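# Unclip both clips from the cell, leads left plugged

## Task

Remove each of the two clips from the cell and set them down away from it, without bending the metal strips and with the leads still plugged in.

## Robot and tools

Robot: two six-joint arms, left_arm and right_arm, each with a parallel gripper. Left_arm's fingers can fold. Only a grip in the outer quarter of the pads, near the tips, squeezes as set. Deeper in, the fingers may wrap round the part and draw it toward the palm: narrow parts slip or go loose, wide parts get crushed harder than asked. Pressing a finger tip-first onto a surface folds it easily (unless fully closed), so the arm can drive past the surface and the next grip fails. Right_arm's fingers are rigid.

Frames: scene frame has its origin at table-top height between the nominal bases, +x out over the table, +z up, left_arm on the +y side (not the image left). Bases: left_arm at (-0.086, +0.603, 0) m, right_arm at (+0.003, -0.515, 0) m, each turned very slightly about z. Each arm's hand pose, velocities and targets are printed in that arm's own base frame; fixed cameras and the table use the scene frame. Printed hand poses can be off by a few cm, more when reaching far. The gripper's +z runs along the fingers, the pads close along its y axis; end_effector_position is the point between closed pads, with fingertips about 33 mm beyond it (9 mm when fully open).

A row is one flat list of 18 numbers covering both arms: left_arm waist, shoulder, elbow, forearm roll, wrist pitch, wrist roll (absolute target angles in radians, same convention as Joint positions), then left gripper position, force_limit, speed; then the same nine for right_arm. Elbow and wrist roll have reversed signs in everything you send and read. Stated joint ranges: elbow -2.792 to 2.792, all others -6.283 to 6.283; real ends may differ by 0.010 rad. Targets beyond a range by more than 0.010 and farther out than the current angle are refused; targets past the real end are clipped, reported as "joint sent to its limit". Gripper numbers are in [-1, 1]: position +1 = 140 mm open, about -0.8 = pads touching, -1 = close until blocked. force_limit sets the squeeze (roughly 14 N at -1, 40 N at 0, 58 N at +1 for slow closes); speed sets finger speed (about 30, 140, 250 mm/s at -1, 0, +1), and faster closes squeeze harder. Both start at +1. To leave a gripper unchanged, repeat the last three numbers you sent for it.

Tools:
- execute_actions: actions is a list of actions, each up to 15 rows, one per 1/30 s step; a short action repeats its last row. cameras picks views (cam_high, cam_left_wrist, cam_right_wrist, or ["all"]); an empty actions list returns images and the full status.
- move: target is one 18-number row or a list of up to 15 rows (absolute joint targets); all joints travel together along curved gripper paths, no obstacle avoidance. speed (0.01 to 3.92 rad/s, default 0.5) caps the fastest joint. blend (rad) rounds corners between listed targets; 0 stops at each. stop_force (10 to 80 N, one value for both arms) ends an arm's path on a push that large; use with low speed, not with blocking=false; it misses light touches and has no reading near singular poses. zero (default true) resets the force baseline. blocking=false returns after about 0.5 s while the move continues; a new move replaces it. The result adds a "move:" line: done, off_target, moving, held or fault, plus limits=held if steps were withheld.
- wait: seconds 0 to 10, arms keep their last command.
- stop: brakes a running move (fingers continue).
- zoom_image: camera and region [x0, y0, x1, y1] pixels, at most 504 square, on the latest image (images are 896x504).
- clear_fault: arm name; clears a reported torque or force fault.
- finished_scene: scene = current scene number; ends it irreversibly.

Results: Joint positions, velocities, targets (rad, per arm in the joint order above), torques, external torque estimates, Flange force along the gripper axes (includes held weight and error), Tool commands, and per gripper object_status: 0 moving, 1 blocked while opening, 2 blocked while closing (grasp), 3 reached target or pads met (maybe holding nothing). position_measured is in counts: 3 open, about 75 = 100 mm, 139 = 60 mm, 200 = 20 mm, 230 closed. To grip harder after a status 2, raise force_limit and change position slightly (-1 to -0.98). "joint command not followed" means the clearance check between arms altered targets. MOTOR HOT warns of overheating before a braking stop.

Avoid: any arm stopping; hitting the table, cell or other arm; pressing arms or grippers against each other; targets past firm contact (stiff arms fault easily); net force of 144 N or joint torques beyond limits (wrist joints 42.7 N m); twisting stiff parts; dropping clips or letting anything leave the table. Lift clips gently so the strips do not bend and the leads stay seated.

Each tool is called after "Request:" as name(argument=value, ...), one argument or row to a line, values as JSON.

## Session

Request:
execute_actions(
  actions=[],
)

Request:
zoom_image(
  camera="cam_high",
  region=[300, 0, 720, 236],
)

Scene clock: 0.00 s.
left_arm: end_effector_position=(+0.4441, +0.2196, +0.3421) position_measured=3 object_status=3 end_effector_quat_wxyz=(+0.650, -0.403, -0.527, -0.371) | right_arm: end_effector_position=(+0.9175, +0.3029, +0.2868) position_measured=3 object_status=3 end_effector_quat_wxyz=(-0.147, +0.060, +0.985, -0.063)
Joint positions: left_arm=[-0.206 0.363 -2.085 1.158 2.042 0.807] | right_arm=[0.289 1.007 -0.35 -0.02 2.104 1.167]
Joint velocities: within noise
Joint torques (N m): no reading
External joint torques (N m): no reading
Flange force (N): no reading
Joint targets: left_arm=[-0.206 0.363 -2.085 1.158 2.042 0.807] | right_arm=[0.289 1.007 -0.350 -0.020 2.104 1.167]
Tool commands: left_gripper/position=+1.0 left_gripper/force_limit=+1.0 left_gripper/speed=+1.0 right_gripper/position=+1.0 right_gripper/force_limit=+1.0 right_gripper/speed=+1.0

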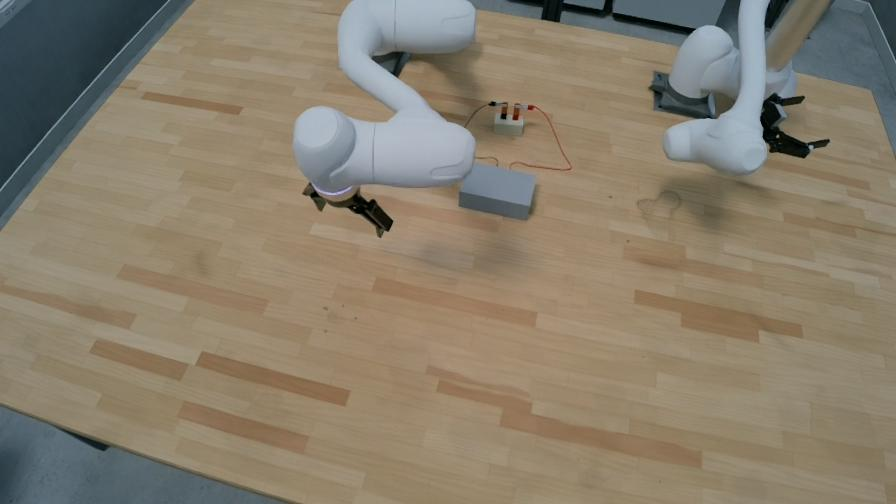

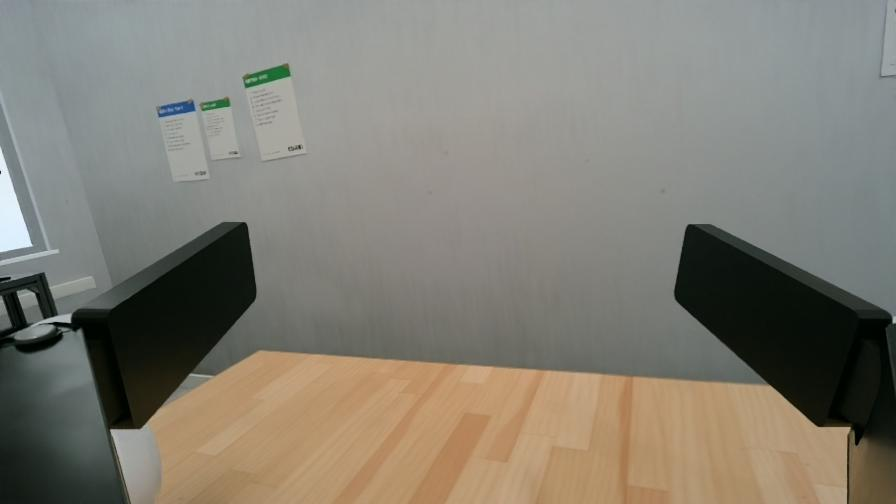

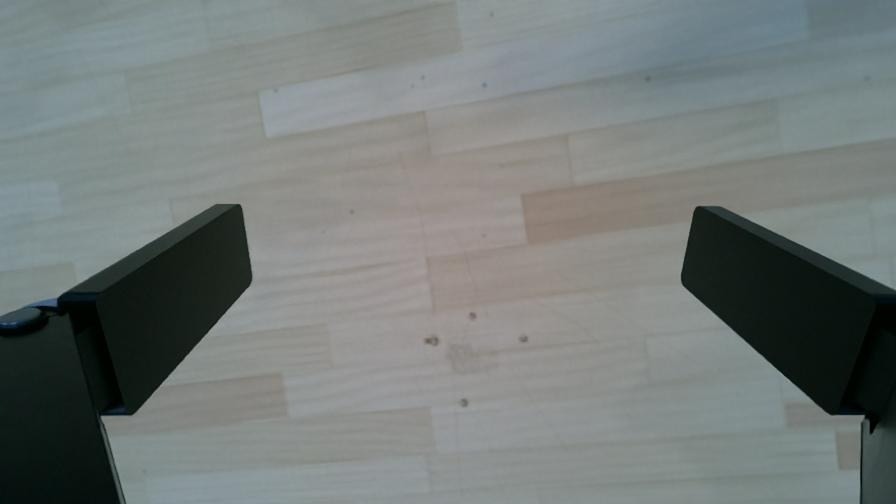

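Scaled by 1.200.

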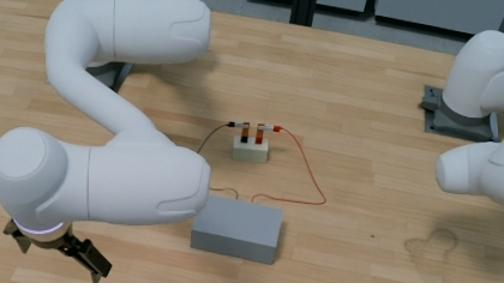

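Request:
move(
  target=[-0.206,0.363,-2.085,1.158,2.042,0.807,1,1,1,1.2394,0.1803,-1.6611,0,1.3002,-0.8754,0.4,-1,0],
  cameras=["cam_right_wrist","cam_high"],
  speed=0.7,
)

Request:
zoom_image(
  camera="cam_high",
  region=[440, 60, 600, 180],
)

Scene clock: 4.47 s.
left_arm: end_effector_position=(+0.4440, +0.2197, +0.3423) position_measured=3 object_status=3 end_effector_quat_wxyz=(+0.650, -0.402, -0.527, -0.371) | right_arm: end_effector_position=(+0.1789, +0.6257, +0.2805) position_measured=78 object_status=3 end_effector_quat_wxyz=(+0.000, +0.567, +0.823, +0.000)
Joint positions: left_arm=[-0.206 0.363 -2.085 1.158 2.042 0.807] | right_arm=[1.239 0.18 -1.661 0 1.3 -0.875]
Joint torques (N m): left_arm=[1.51 -65.24 26.67 2.26 1.7 -0.3] | right_arm=[-4.57 -60.6 41.07 4.3 0.02 0.43]
External joint torques (N m): left_arm=[-1.97 0.16 2.49 0.35 0.48 0.3] | right_arm=[3.75 0.74 0.03 -0.1 -0.07 -0.43]
Flange force (N): left_arm=[2.0 2.0 -5.3] | right_arm=[5.1 -4.2 0.4]
Joint targets: left_arm=[-0.206 0.363 -2.085 1.158 2.042 0.807] | right_arm=[1.239 0.180 -1.661 0.000 1.300 -0.875]
move: done
Images, in order (width x height): cam_high 896x504, cam_right_wrist 896x504.

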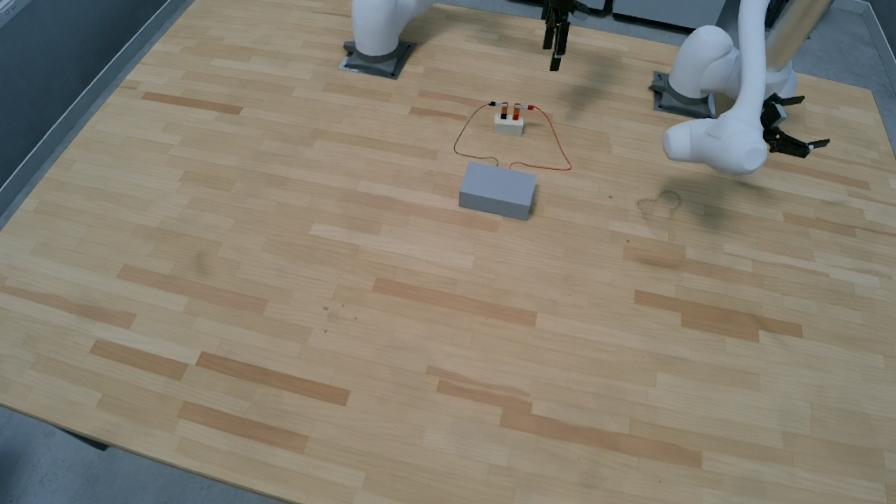

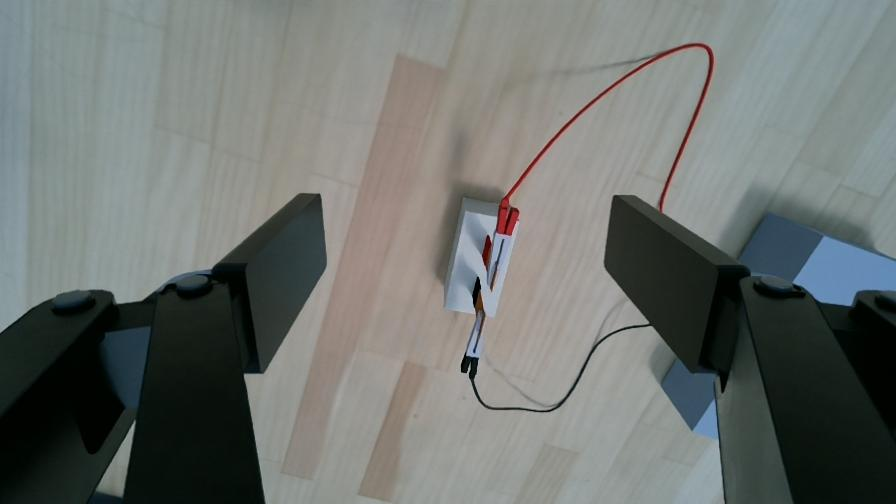

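Scaled by 3.150.

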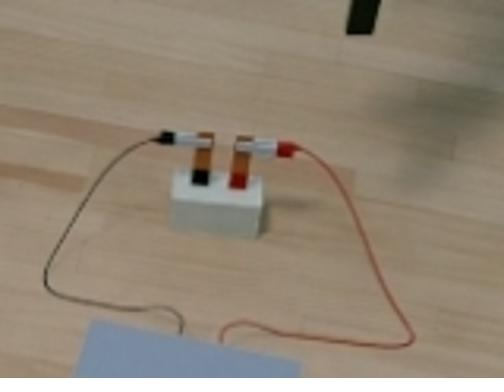

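Request:
move(
  target=[-0.206,0.363,-2.085,1.158,2.042,0.807,1,1,1,1.1585,0.243,-1.8141,0,1.0845,-0.9427,-0.3,-1,0],
  cameras=["cam_right_wrist"],
  speed=0.3,
)

Request:
zoom_image(
  camera="cam_right_wrist",
  region=[360, 130, 580, 430],
)

Scene clock: 8.60 s.
left_arm: end_effector_position=(+0.4439, +0.2197, +0.3423) position_measured=3 object_status=3 end_effector_quat_wxyz=(+0.650, -0.402, -0.527, -0.371) | right_arm: end_effector_position=(+0.2262, +0.6033, +0.1605) position_measured=167 object_status=3 end_effector_quat_wxyz=(+0.000, +0.627, +0.779, +0.000)
Joint positions: left_arm=[-0.206 0.363 -2.085 1.158 2.042 0.807] | right_arm=[1.159 0.243 -1.814 0 1.085 -0.943]
Joint torques (N m): left_arm=[1.68 -65.21 26.58 2.4 1.71 -0.37] | right_arm=[-4.31 -63.25 37.7 3.97 -0.01 0.35]
External joint torques (N m): left_arm=[-2.04 -0.37 2.68 0.2 0.49 0.37] | right_arm=[3.51 0.28 0.12 -0.1 -0.05 -0.35]
Flange force (N): left_arm=[2.5 1.4 -5.4] | right_arm=[4.1 -4.5 0.2]
Joint targets: left_arm=[-0.206 0.363 -2.085 1.158 2.042 0.807] | right_arm=[1.159 0.243 -1.814 0.000 1.084 -0.943]
move: done
Images, in order (width x height): cam_right_wrist 896x504.

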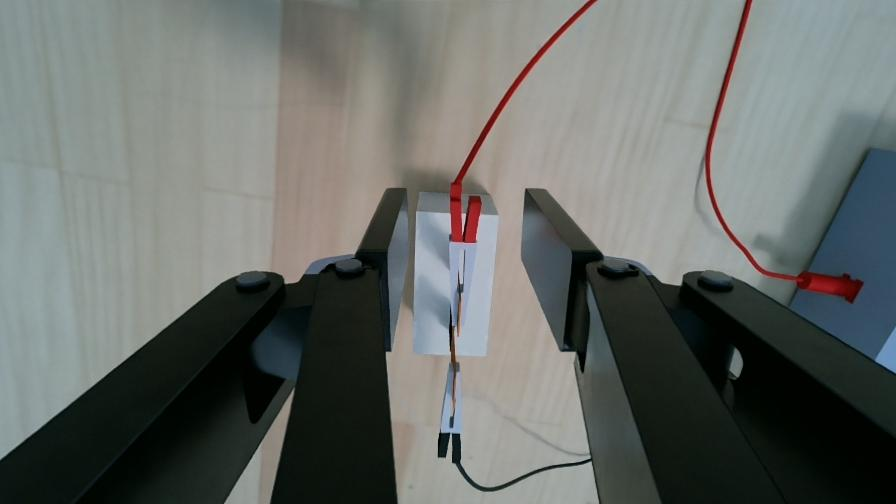

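Scaled by 1.680.

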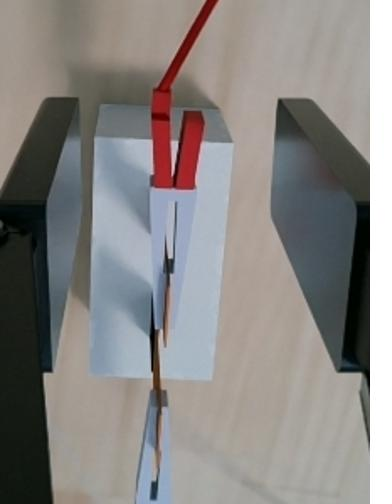

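Request:
move(
  target=[
    [-0.206,0.363,-2.085,1.158,2.042,0.807,1,1,1,1.1548,0.2709,-1.8587,0,1.012,-0.9652,-0.3,-1,0],
    [-0.206,0.363,-2.085,1.158,2.042,0.807,1,1,1,1.1548,0.2709,-1.8587,0,1.012,-0.9652,-0.62,-1,-1],
  ],
  cameras=["cam_right_wrist","cam_high"],
  speed=0.15,
)

Request:
zoom_image(
  camera="cam_right_wrist",
  region=[400, 180, 540, 400],
)

Request:
zoom_image(
  camera="cam_high",
  region=[460, 60, 560, 140],
)

Scene clock: 12.30 s.
left_arm: end_effector_position=(+0.4439, +0.2197, +0.3423) position_measured=3 object_status=3 end_effector_quat_wxyz=(+0.650, -0.402, -0.527, -0.371) | right_arm: end_effector_position=(+0.2270, +0.5992, +0.1210) position_measured=208 object_status=0 end_effector_quat_wxyz=(+0.000, +0.637, +0.771, +0.000)
Joint positions: left_arm=[-0.206 0.363 -2.085 1.158 2.042 0.807] | right_arm=[1.155 0.271 -1.859 0 1.012 -0.965]
Joint torques (N m): left_arm=[1.06 -65.27 26.29 2.32 1.73 -0.44] | right_arm=[-4.55 -64.64 36.29 3.81 -0.02 0.32]
External joint torques (N m): left_arm=[-1.51 -0.12 2.83 0.28 0.46 0.44] | right_arm=[3.67 1.06 -0.16 -0.11 -0.04 -0.32]
Flange force (N): left_arm=[2.3 2.5 -4.8] | right_arm=[4.6 -4.5 1.2]
Joint targets: left_arm=[-0.206 0.363 -2.085 1.158 2.042 0.807] | right_arm=[1.155 0.271 -1.859 0.000 1.012 -0.965]
move: done
Images, in order (width x height): cam_high 896x504, cam_right_wrist 896x504.

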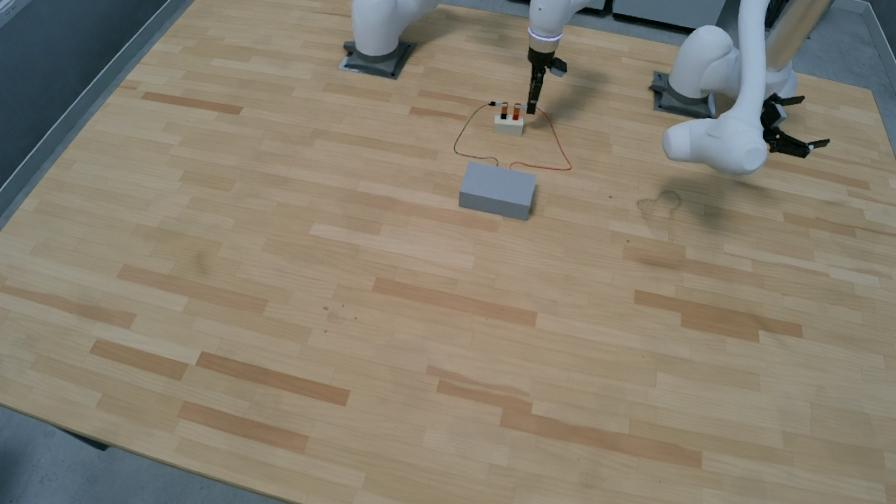

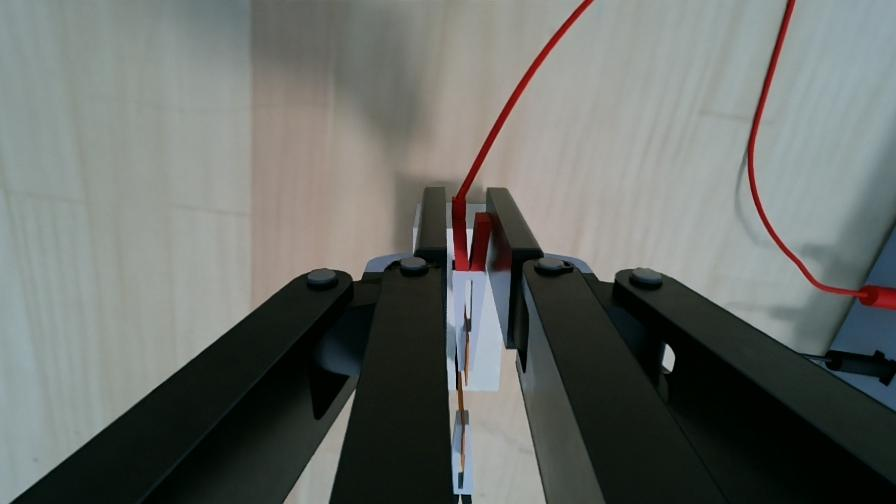

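Scaled by 2.291.

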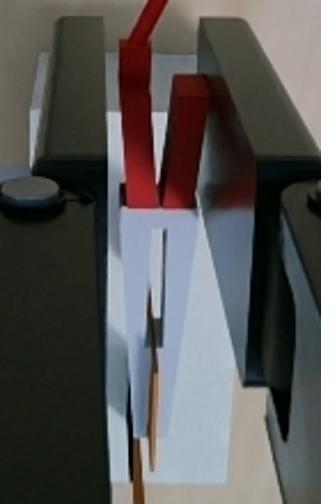

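Scaled by 5.040.

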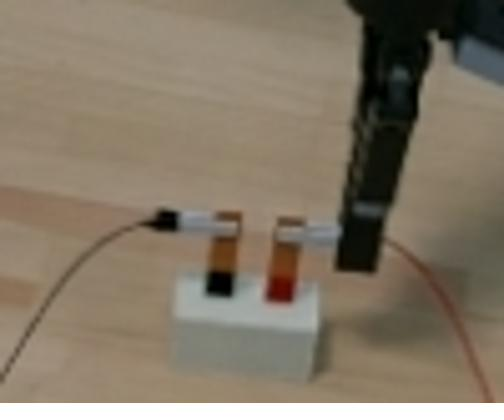

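Request:
move(
  target=[
    [-0.206,0.363,-2.085,1.158,2.042,0.807,1,1,1,1.1548,0.2709,-1.8587,0,1.012,-0.9652,-0.71,-1,-1],
    [-0.206,0.363,-2.085,1.158,2.042,0.807,1,1,1,1.1548,0.2709,-1.8587,0,1.012,-0.9652,-1,-1,-1],
  ],
  cameras=["cam_right_wrist"],
  speed=0.15,
)

Request:
zoom_image(
  camera="cam_right_wrist",
  region=[400, 180, 540, 400],
)

Scene clock: 14.73 s.
left_arm: end_effector_position=(+0.4439, +0.2197, +0.3423) position_measured=3 object_status=3 end_effector_quat_wxyz=(+0.650, -0.402, -0.527, -0.371) | right_arm: end_effector_position=(+0.2270, +0.5992, +0.1210) position_measured=214 object_status=2 end_effector_quat_wxyz=(+0.000, +0.637, +0.771, +0.000)
Joint positions: left_arm=[-0.206 0.363 -2.085 1.158 2.042 0.807] | right_arm=[1.155 0.271 -1.859 0 1.012 -0.965]
Joint torques (N m): left_arm=[1.8 -65.49 26.45 2.3 1.75 -0.36] | right_arm=[-4.39 -64.64 36.28 3.81 0 0.36]
External joint torques (N m): left_arm=[-2.19 0.28 2.6 0.28 0.43 0.37] | right_arm=[3.49 0.65 -0.06 -0.11 -0.06 -0.36]
Flange force (N): left_arm=[1.8 2.0 -5.9] | right_arm=[4.1 -4.5 0.7]
Joint targets: left_arm=[-0.206 0.363 -2.085 1.158 2.042 0.807] | right_arm=[1.155 0.271 -1.859 0.000 1.012 -0.965]
move: done
Images, in order (width x height): cam_right_wrist 896x504.

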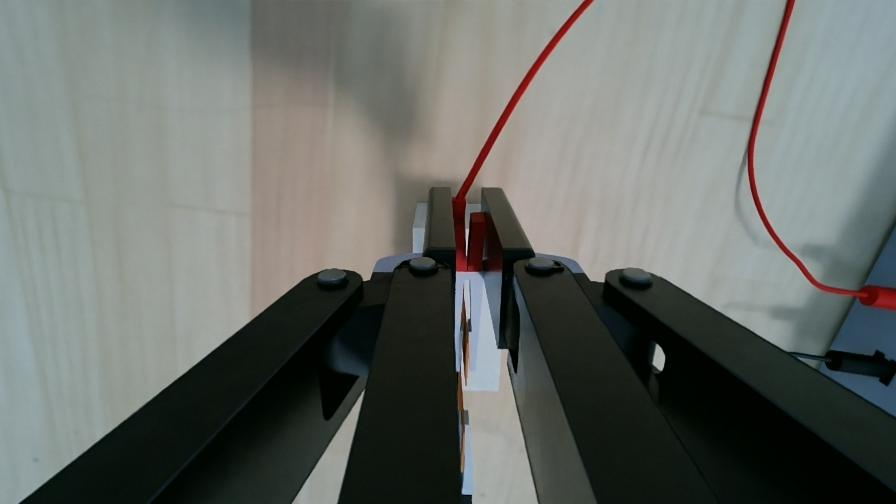

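Scaled by 2.291.

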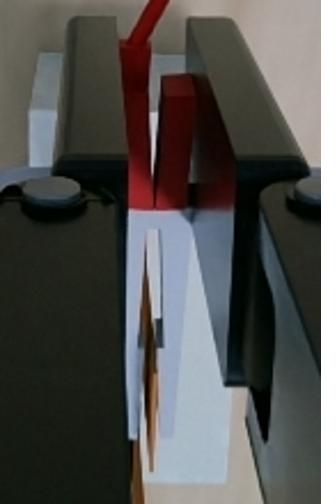

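Request:
zoom_image(
  camera="cam_right_wrist",
  region=[445, 260, 500, 400],
)

Scaled by 3.600.

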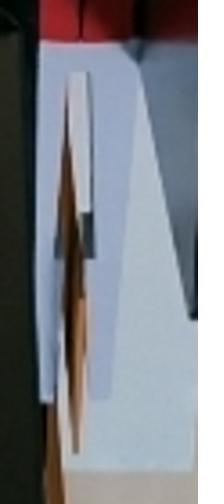

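Request:
move(
  target=[-0.206,0.363,-2.085,1.158,2.042,0.807,1,1,1,1.1548,0.2709,-1.8587,0,1.012,-0.9652,-0.98,-0.1,-1],
  cameras=["cam_right_wrist"],
  speed=0.15,
)

Request:
zoom_image(
  camera="cam_right_wrist",
  region=[445, 260, 500, 400],
)

Scene clock: 16.60 s.
left_arm: end_effector_position=(+0.4439, +0.2197, +0.3423) position_measured=3 object_status=3 end_effector_quat_wxyz=(+0.650, -0.402, -0.527, -0.371) | right_arm: end_effector_position=(+0.2270, +0.5992, +0.1210) position_measured=214 object_status=2 end_effector_quat_wxyz=(+0.000, +0.637, +0.771, +0.000)
Joint positions: left_arm=[-0.206 0.363 -2.085 1.158 2.042 0.807] | right_arm=[1.155 0.271 -1.859 0 1.012 -0.965]
Joint torques (N m): left_arm=[1.42 -65.56 26.53 2.34 1.86 -0.3] | right_arm=[-4.57 -64.85 36.4 3.81 0.03 0.33]
External joint torques (N m): left_arm=[-1.92 0.57 2.59 0.26 0.33 0.31] | right_arm=[3.74 1.16 -0.37 -0.12 -0.08 -0.33]
Flange force (N): left_arm=[1.4 2.7 -5.6] | right_arm=[4.4 -4.8 1.5]
Joint targets: left_arm=[-0.206 0.363 -2.085 1.158 2.042 0.807] | right_arm=[1.155 0.271 -1.859 0.000 1.012 -0.965]
move: done
Images, in order (width x height): cam_right_wrist 896x504.

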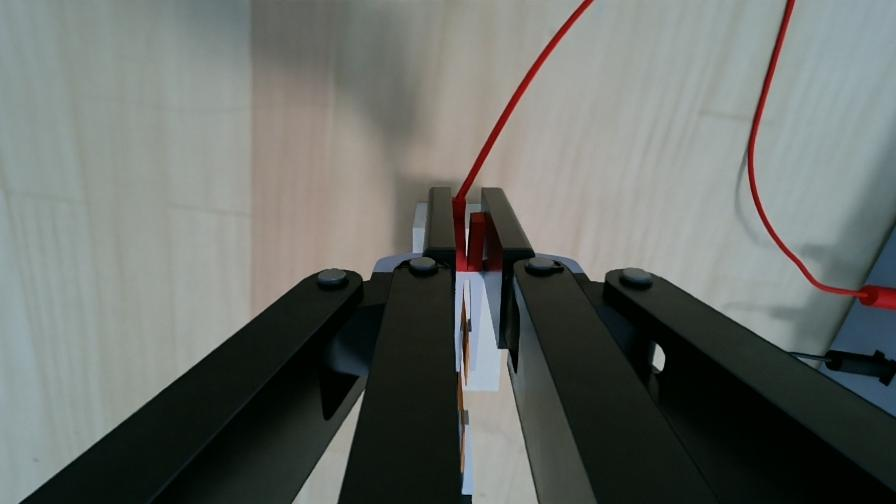

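Scaled by 3.600.

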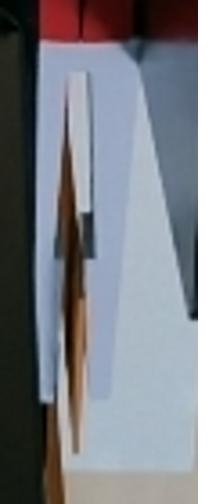

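Request:
move(
  target=[
    [-0.206,0.363,-2.085,1.158,2.042,0.807,1,1,1,1.1723,0.2953,-1.8255,0,1.0208,-0.9827,-0.98,-0.1,-1],
    [-0.206,0.363,-2.085,1.158,2.042,0.807,1,1,1,1.1926,0.326,-1.7825,0,1.0331,-1.003,-0.98,-0.1,-1],
  ],
  cameras=["cam_right_wrist","cam_high"],
  speed=0.03,
  blend=0.01,
)

Request:
zoom_image(
  camera="cam_high",
  region=[460, 60, 560, 140],
)

Scene clock: 21.07 s.
left_arm: end_effector_position=(+0.4439, +0.2197, +0.3423) position_measured=3 object_status=3 end_effector_quat_wxyz=(+0.650, -0.402, -0.527, -0.371) | right_arm: end_effector_position=(+0.2185, +0.6434, +0.1210) position_measured=214 object_status=2 end_effector_quat_wxyz=(+0.000, +0.637, +0.771, +0.000)
Joint positions: left_arm=[-0.206 0.363 -2.085 1.158 2.042 0.807] | right_arm=[1.193 0.326 -1.783 0 1.033 -1.003]
Joint torques (N m): left_arm=[1.38 -65.19 26.52 2.39 1.75 -0.44] | right_arm=[-4.47 -70.37 36.81 3.84 0.01 0.34]
External joint torques (N m): left_arm=[-1.86 -0.1 2.69 0.23 0.44 0.45] | right_arm=[3.5 0.51 -0.25 -0.11 -0.06 -0.34]
Flange force (N): left_arm=[2.0 1.9 -5.3] | right_arm=[3.2 -4.7 0.8]
Joint targets: left_arm=[-0.206 0.363 -2.085 1.158 2.042 0.807] | right_arm=[1.193 0.326 -1.782 0.000 1.033 -1.003]
move: done
Images, in order (width x height): cam_high 896x504, cam_right_wrist 896x504.

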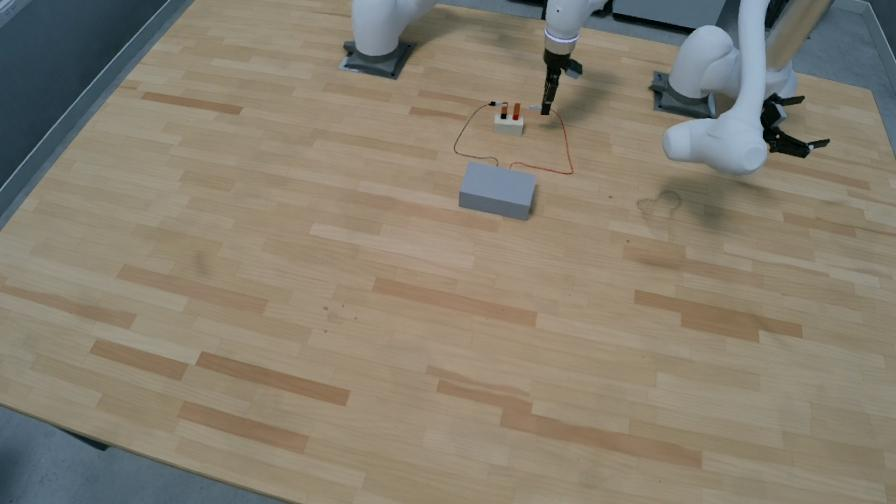

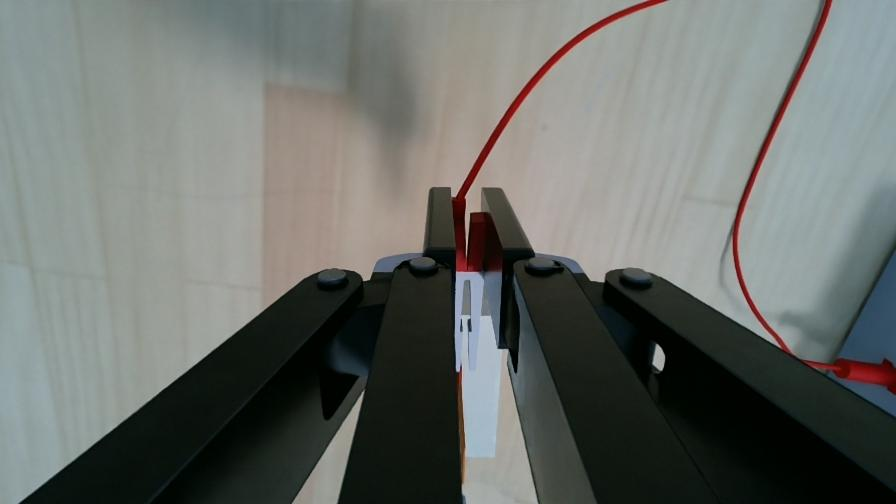

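Scaled by 5.040.

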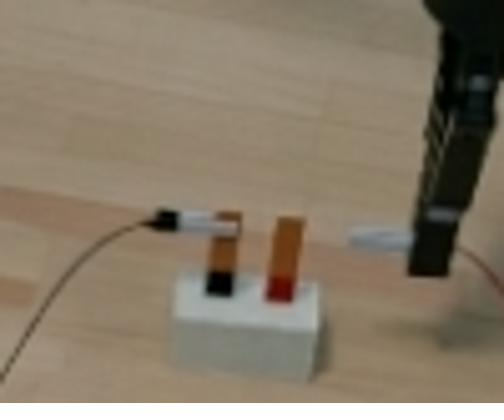

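Request:
move(
  target=[
    [-0.206,0.363,-2.085,1.158,2.042,0.807,1,1,1,1.2002,0.4523,-1.5945,0,1.0948,-1.0106,-0.98,-0.1,-1],
    [-0.206,0.363,-2.085,1.158,2.042,0.807,1,1,1,1.2002,0.5149,-1.6524,0,0.9743,-1.0106,-0.98,-0.1,-1],
    [-0.206,0.363,-2.085,1.158,2.042,0.807,1,1,1,1.2002,0.5228,-1.6578,0,0.961,-1.0106,-0.98,-0.1,-1],
  ],
  cameras=["cam_right_wrist","cam_high"],
  speed=[0.12,0.12,0.02],
)

Scene clock: 26.50 s.
left_arm: end_effector_position=(+0.4439, +0.2197, +0.3423) position_measured=3 object_status=3 end_effector_quat_wxyz=(+0.650, -0.402, -0.527, -0.371) | right_arm: end_effector_position=(+0.2459, +0.7282, +0.0370) position_measured=214 object_status=2 end_effector_quat_wxyz=(+0.000, +0.637, +0.771, +0.000)
Joint positions: left_arm=[-0.206 0.363 -2.085 1.158 2.042 0.807] | right_arm=[1.2 0.523 -1.658 0 0.961 -1.011]
Joint torques (N m): left_arm=[0.97 -65.36 26.73 2.26 1.74 -0.33] | right_arm=[-4.66 -86.61 35 3.68 -0.01 0.37]
External joint torques (N m): left_arm=[-1.42 0.07 2.46 0.35 0.45 0.34] | right_arm=[3.56 -0.4 -0.05 -0.1 -0.04 -0.37]
Flange force (N): left_arm=[2.0 2.4 -4.4] | right_arm=[2.1 -4.7 -0.3]
Joint targets: left_arm=[-0.206 0.363 -2.085 1.158 2.042 0.807] | right_arm=[1.200 0.523 -1.658 0.000 0.961 -1.011]
move: done
Images, in order (width x height): cam_high 896x504, cam_right_wrist 896x504.

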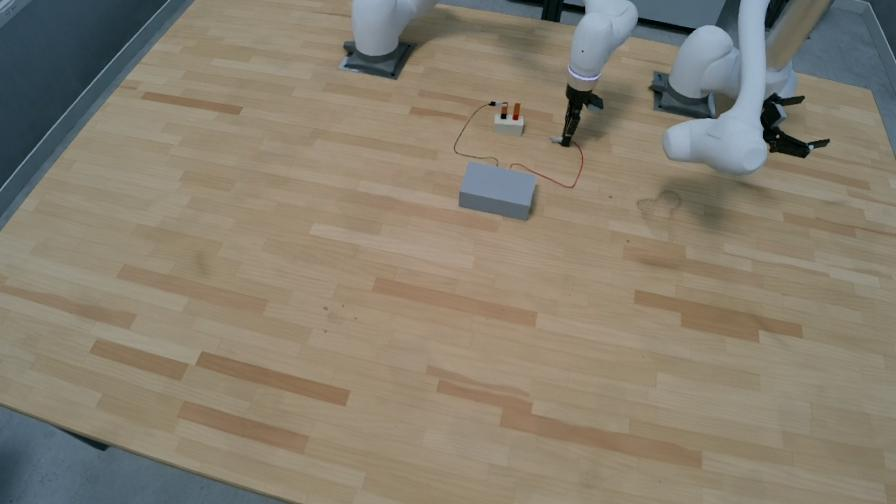

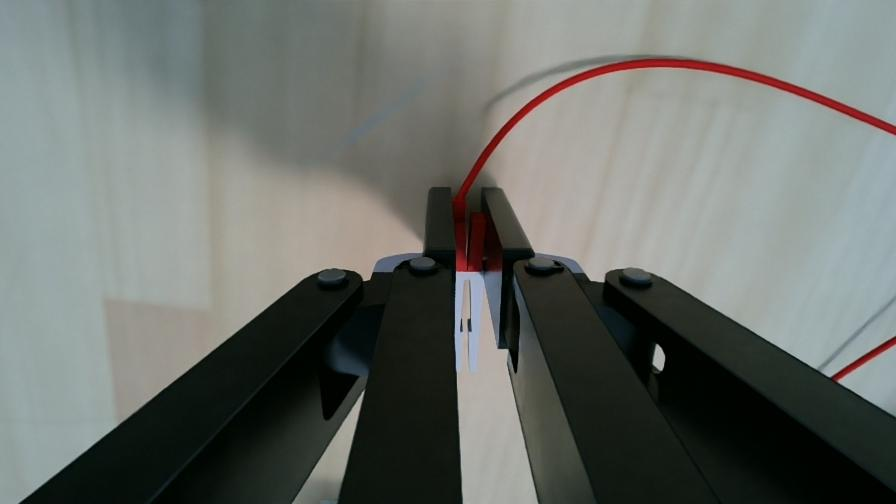

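Request:
move(
  target=[
    [-0.206,0.363,-2.085,1.158,2.042,0.807,1,1,1,1.2002,0.5228,-1.6578,0,0.961,-1.0106,-0.35,-1,-1],
    [-0.206,0.363,-2.085,1.158,2.042,0.807,1,1,1,1.2002,0.377,-1.458,0,1.3066,-1.0106,-0.35,-1,-1],
    [-0.206,0.363,-2.085,1.158,2.042,0.807,1,1,1,1.0175,0.0481,-1.9819,0,1.1116,-0.8279,-0.35,-1,-1],
  ],
  cameras=["cam_high","cam_right_wrist"],
  speed=0.35,
)

Request:
zoom_image(
  camera="cam_high",
  region=[440, 60, 600, 180],
)

Scene clock: 32.90 s.
left_arm: end_effector_position=(+0.4439, +0.2197, +0.3423) position_measured=3 object_status=3 end_effector_quat_wxyz=(+0.650, -0.402, -0.527, -0.371) | right_arm: end_effector_position=(+0.2496, +0.4698, +0.1915) position_measured=173 object_status=3 end_effector_quat_wxyz=(+0.000, +0.637, +0.771, +0.000)
Joint positions: left_arm=[-0.206 0.363 -2.085 1.158 2.042 0.807] | right_arm=[1.018 0.048 -1.982 0 1.112 -0.828]
Joint torques (N m): left_arm=[0.97 -65.05 26.35 2.32 1.8 -0.37] | right_arm=[-4.17 -44.21 38.58 4.02 0 0.31]
External joint torques (N m): left_arm=[-1.4 -0.33 2.95 0.29 0.39 0.38] | right_arm=[3.64 1.25 -0.27 -0.1 -0.06 -0.31]
Flange force (N): left_arm=[2.7 2.6 -4.5] | right_arm=[6.2 -4.5 1.4]
Joint targets: left_arm=[-0.206 0.363 -2.085 1.158 2.042 0.807] | right_arm=[1.018 0.048 -1.982 0.000 1.112 -0.828]
move: done
Images, in order (width x height): cam_high 896x504, cam_right_wrist 896x504.

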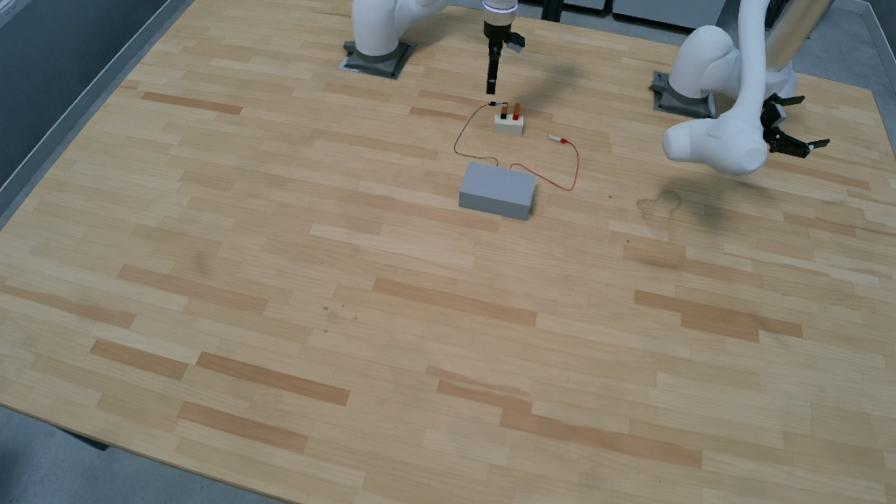

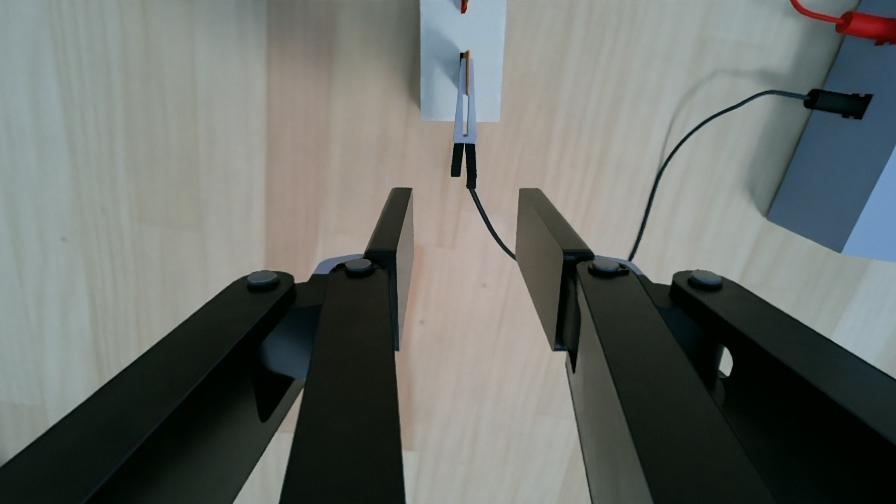

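Scaled by 3.150.

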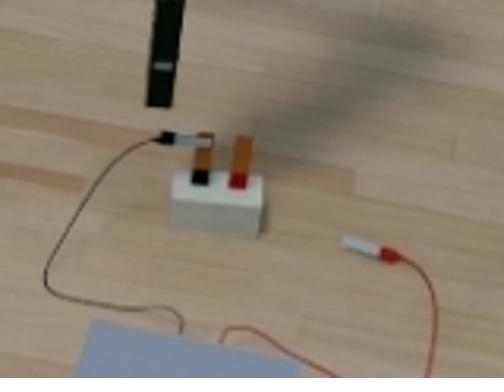

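Request:
move(
  target=[
    [-0.206,0.363,-2.085,1.158,2.042,0.807,1,1,1,1.0281,0.1241,-2.044,0,0.9735,-0.8385,-0.35,-1,-1],
    [-0.206,0.363,-2.085,1.158,2.042,0.807,1,1,1,1.0281,0.1241,-2.044,0,0.9735,-0.8385,-0.6,-1,-1],
  ],
  cameras=["cam_high","cam_right_wrist"],
  speed=0.15,
)

Request:
zoom_image(
  camera="cam_right_wrist",
  region=[400, 100, 540, 300],
)

Request:
zoom_image(
  camera="cam_high",
  region=[460, 60, 560, 140],
)

Scene clock: 37.40 s.
left_arm: end_effector_position=(+0.4439, +0.2197, +0.3423) position_measured=3 object_status=3 end_effector_quat_wxyz=(+0.650, -0.402, -0.527, -0.371) | right_arm: end_effector_position=(+0.2488, +0.4793, +0.1208) position_measured=205 object_status=0 end_effector_quat_wxyz=(+0.000, +0.637, +0.771, +0.000)
Joint positions: left_arm=[-0.206 0.363 -2.085 1.158 2.042 0.807] | right_arm=[1.028 0.124 -2.044 0 0.973 -0.839]
Joint torques (N m): left_arm=[1.41 -65.7 26.48 2.33 1.81 -0.3] | right_arm=[-4.46 -49.28 35.53 3.69 -0.01 0.37]
External joint torques (N m): left_arm=[-1.85 0.59 2.6 0.26 0.38 0.31] | right_arm=[3.69 1.5 -0.18 -0.07 -0.05 -0.37]
Flange force (N): left_arm=[1.4 2.8 -5.6] | right_arm=[6.5 -4.4 1.8]
Joint targets: left_arm=[-0.206 0.363 -2.085 1.158 2.042 0.807] | right_arm=[1.028 0.124 -2.044 0.000 0.974 -0.839]
move: done
Images, in order (width x height): cam_high 896x504, cam_right_wrist 896x504.

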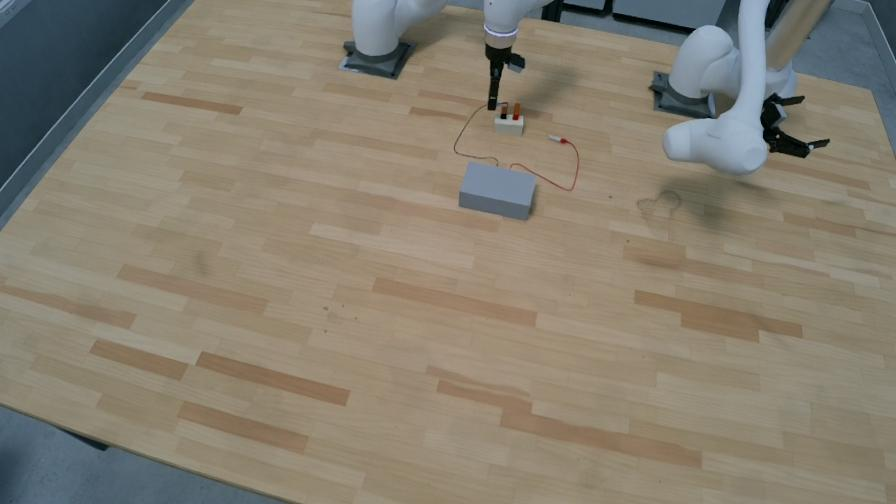

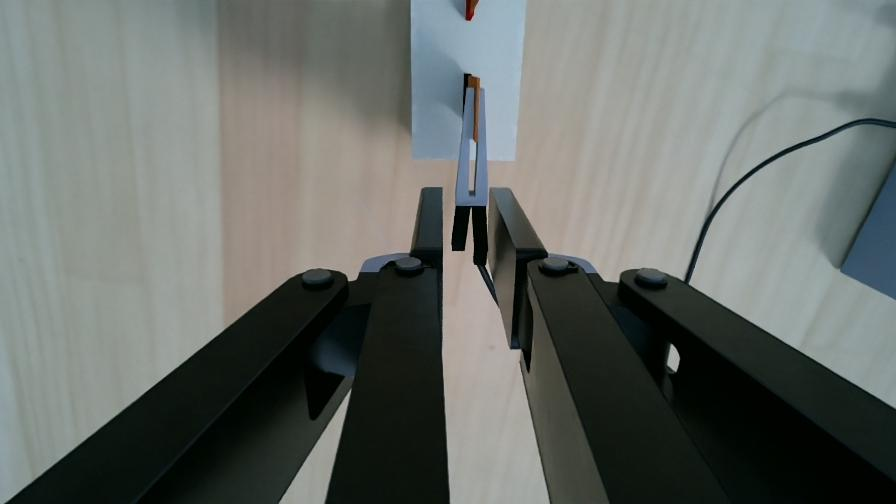

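Scaled by 2.520.

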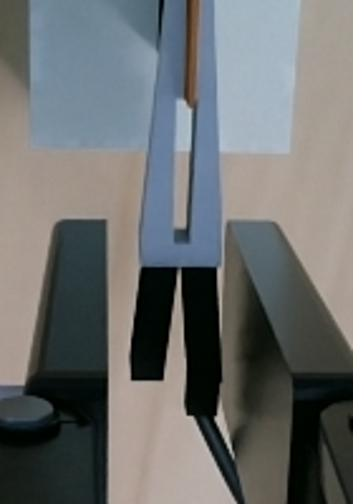

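Scaled by 5.040.

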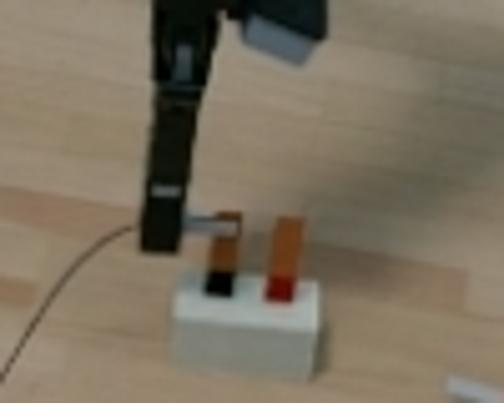

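Request:
move(
  target=[
    [-0.206,0.363,-2.085,1.158,2.042,0.807,1,1,1,1.0281,0.1241,-2.044,0,0.9735,-0.8385,-0.7,-1,-1],
    [-0.206,0.363,-2.085,1.158,2.042,0.807,1,1,1,1.0281,0.1241,-2.044,0,0.9735,-0.8385,-1,-1,-1],
  ],
  cameras=["cam_right_wrist"],
  speed=0.15,
)

Request:
zoom_image(
  camera="cam_right_wrist",
  region=[430, 60, 520, 280],
)

Scene clock: 39.50 s.
left_arm: end_effector_position=(+0.4439, +0.2197, +0.3423) position_measured=3 object_status=3 end_effector_quat_wxyz=(+0.650, -0.402, -0.527, -0.371) | right_arm: end_effector_position=(+0.2488, +0.4793, +0.1208) position_measured=216 object_status=2 end_effector_quat_wxyz=(+0.000, +0.637, +0.771, +0.000)
Joint positions: left_arm=[-0.206 0.363 -2.085 1.158 2.042 0.807] | right_arm=[1.028 0.124 -2.044 0 0.973 -0.839]
Joint torques (N m): left_arm=[1.13 -64.73 26.33 2.35 1.85 -0.32] | right_arm=[-4.23 -49.09 35.3 3.75 0.01 0.32]
External joint torques (N m): left_arm=[-1.51 -0.49 2.73 0.23 0.34 0.32] | right_arm=[3.56 1.36 -0.12 -0.14 -0.06 -0.32]
Flange force (N): left_arm=[2.7 2.0 -4.4] | right_arm=[6.2 -4.2 1.6]
Joint targets: left_arm=[-0.206 0.363 -2.085 1.158 2.042 0.807] | right_arm=[1.028 0.124 -2.044 0.000 0.974 -0.839]
move: done
Images, in order (width x height): cam_right_wrist 896x504.

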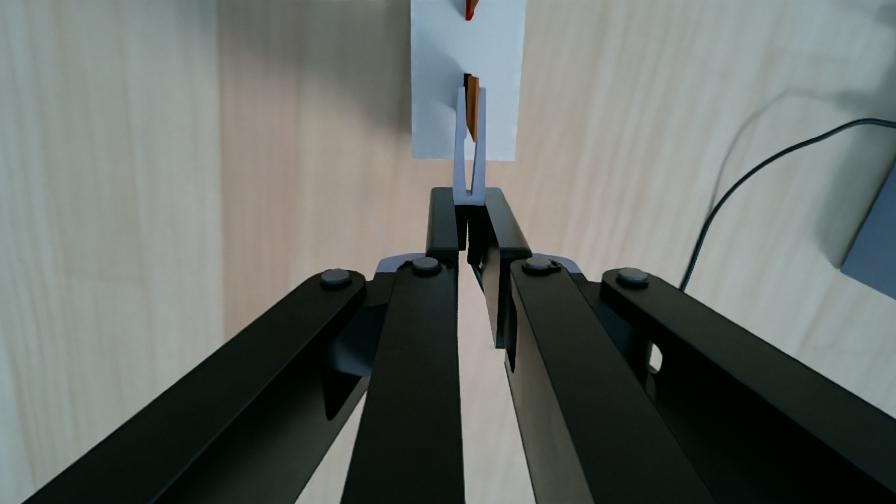

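Scaled by 2.291.

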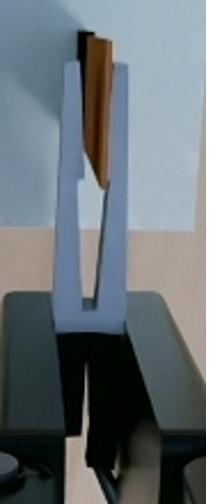

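Request:
move(
  target=[-0.206,0.363,-2.085,1.158,2.042,0.807,1,1,1,1.0281,0.1241,-2.044,0,0.9735,-0.8385,-0.98,-0.1,-1],
  cameras=["cam_right_wrist"],
  speed=0.15,
)

Request:
zoom_image(
  camera="cam_right_wrist",
  region=[440, 60, 500, 210],
)

Scene clock: 45.57 s.
left_arm: end_effector_position=(+0.4439, +0.2197, +0.3423) position_measured=3 object_status=3 end_effector_quat_wxyz=(+0.650, -0.402, -0.527, -0.371) | right_arm: end_effector_position=(+0.2488, +0.4793, +0.1208) position_measured=216 object_status=2 end_effector_quat_wxyz=(+0.000, +0.637, +0.771, +0.000)
Joint positions: left_arm=[-0.206 0.363 -2.085 1.158 2.042 0.807] | right_arm=[1.028 0.124 -2.044 0 0.973 -0.839]
Joint torques (N m): left_arm=[1.42 -65.46 26.53 2.29 1.76 -0.43] | right_arm=[-4.25 -49.48 35.41 3.75 0.03 0.34]
External joint torques (N m): left_arm=[-2.01 0.16 2.63 0.33 0.43 0.44] | right_arm=[3.57 1.48 -0.07 -0.13 -0.08 -0.34]
Flange force (N): left_arm=[1.8 2.1 -5.5] | right_arm=[6.5 -4.1 1.7]
Joint targets: left_arm=[-0.206 0.363 -2.085 1.158 2.042 0.807] | right_arm=[1.028 0.124 -2.044 0.000 0.974 -0.839]
move: done
Images, in order (width x height): cam_right_wrist 896x504.

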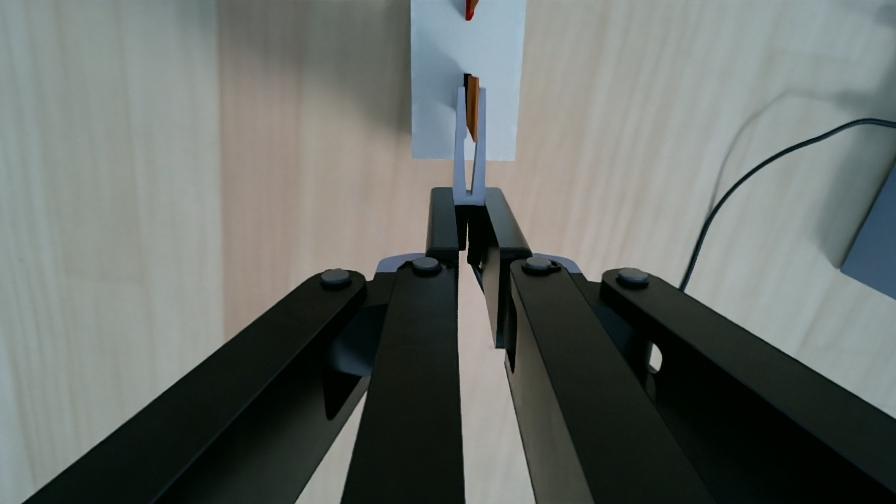

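Scaled by 3.360.

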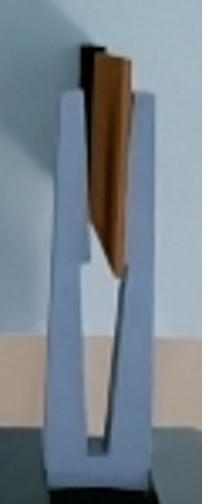

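Request:
move(
  target=[
    [-0.206,0.363,-2.085,1.158,2.042,0.807,1,1,1,1.0017,0.1008,-2.0703,0,0.9705,-0.8121,-0.98,-0.1,-1],
    [-0.206,0.363,-2.085,1.158,2.042,0.807,1,1,1,0.9609,0.0662,-2.109,0,0.9664,-0.7713,-0.98,-0.1,-1],
  ],
  cameras=["cam_right_wrist","cam_high"],
  speed=0.03,
  blend=0.01,
)

Request:
zoom_image(
  camera="cam_high",
  region=[460, 60, 560, 140],
)

Scene clock: 51.00 s.
left_arm: end_effector_position=(+0.4439, +0.2197, +0.3423) position_measured=3 object_status=3 end_effector_quat_wxyz=(+0.650, -0.402, -0.527, -0.371) | right_arm: end_effector_position=(+0.2587, +0.4304, +0.1210) position_measured=216 object_status=2 end_effector_quat_wxyz=(+0.000, +0.637, +0.771, +0.000)
Joint positions: left_arm=[-0.206 0.363 -2.085 1.158 2.042 0.807] | right_arm=[0.961 0.066 -2.109 0 0.966 -0.771]
Joint torques (N m): left_arm=[1.14 -65.35 26.72 2.37 1.73 -0.33] | right_arm=[-4.07 -43.46 35.28 3.72 -0.04 0.36]
External joint torques (N m): left_arm=[-1.56 0.15 2.37 0.23 0.46 0.33] | right_arm=[3.52 1.75 -0.2 -0.12 -0.01 -0.36]
Flange force (N): left_arm=[1.7 2.1 -4.7] | right_arm=[7.3 -3.8 2.1]
Joint targets: left_arm=[-0.206 0.363 -2.085 1.158 2.042 0.807] | right_arm=[0.961 0.066 -2.109 0.000 0.966 -0.771]
move: done
Images, in order (width x height): cam_high 896x504, cam_right_wrist 896x504.

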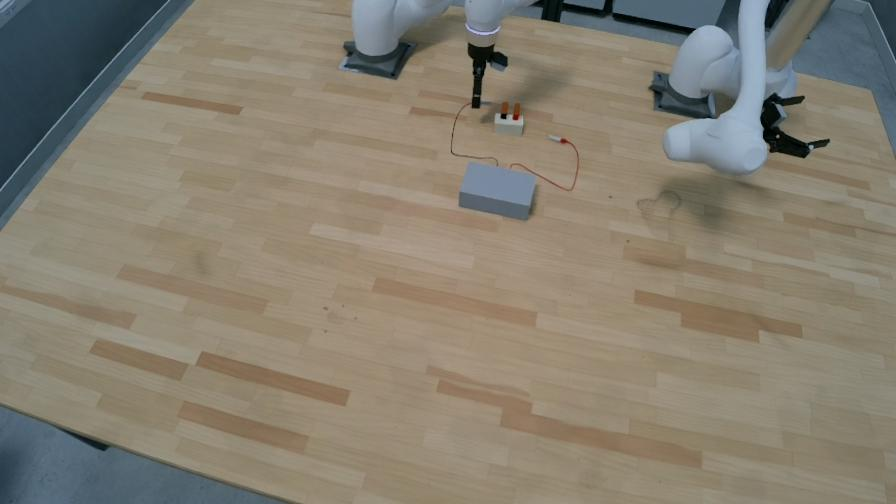

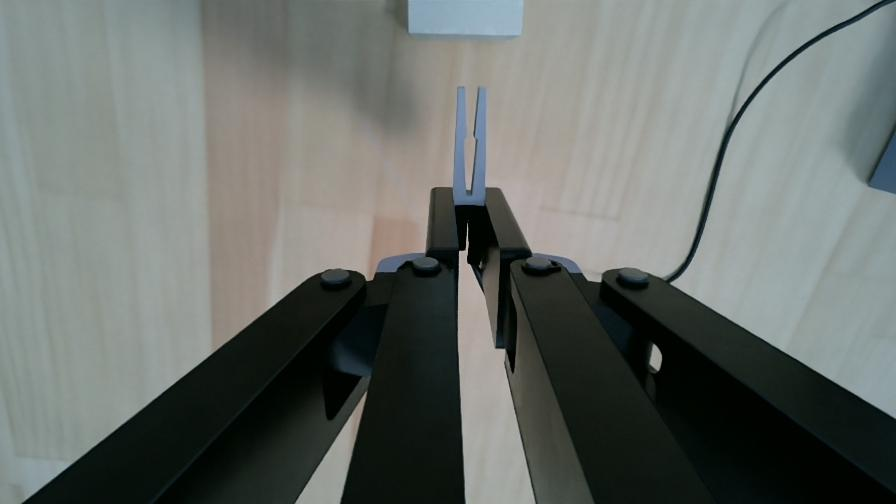

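Scaled by 5.040.

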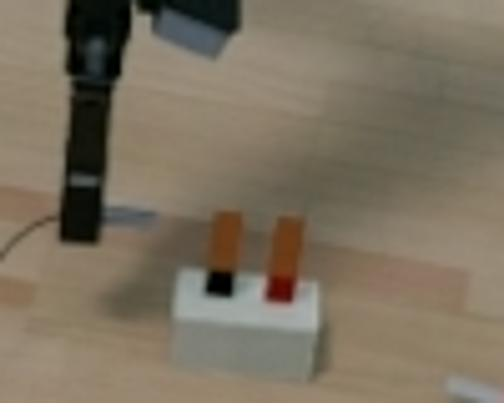

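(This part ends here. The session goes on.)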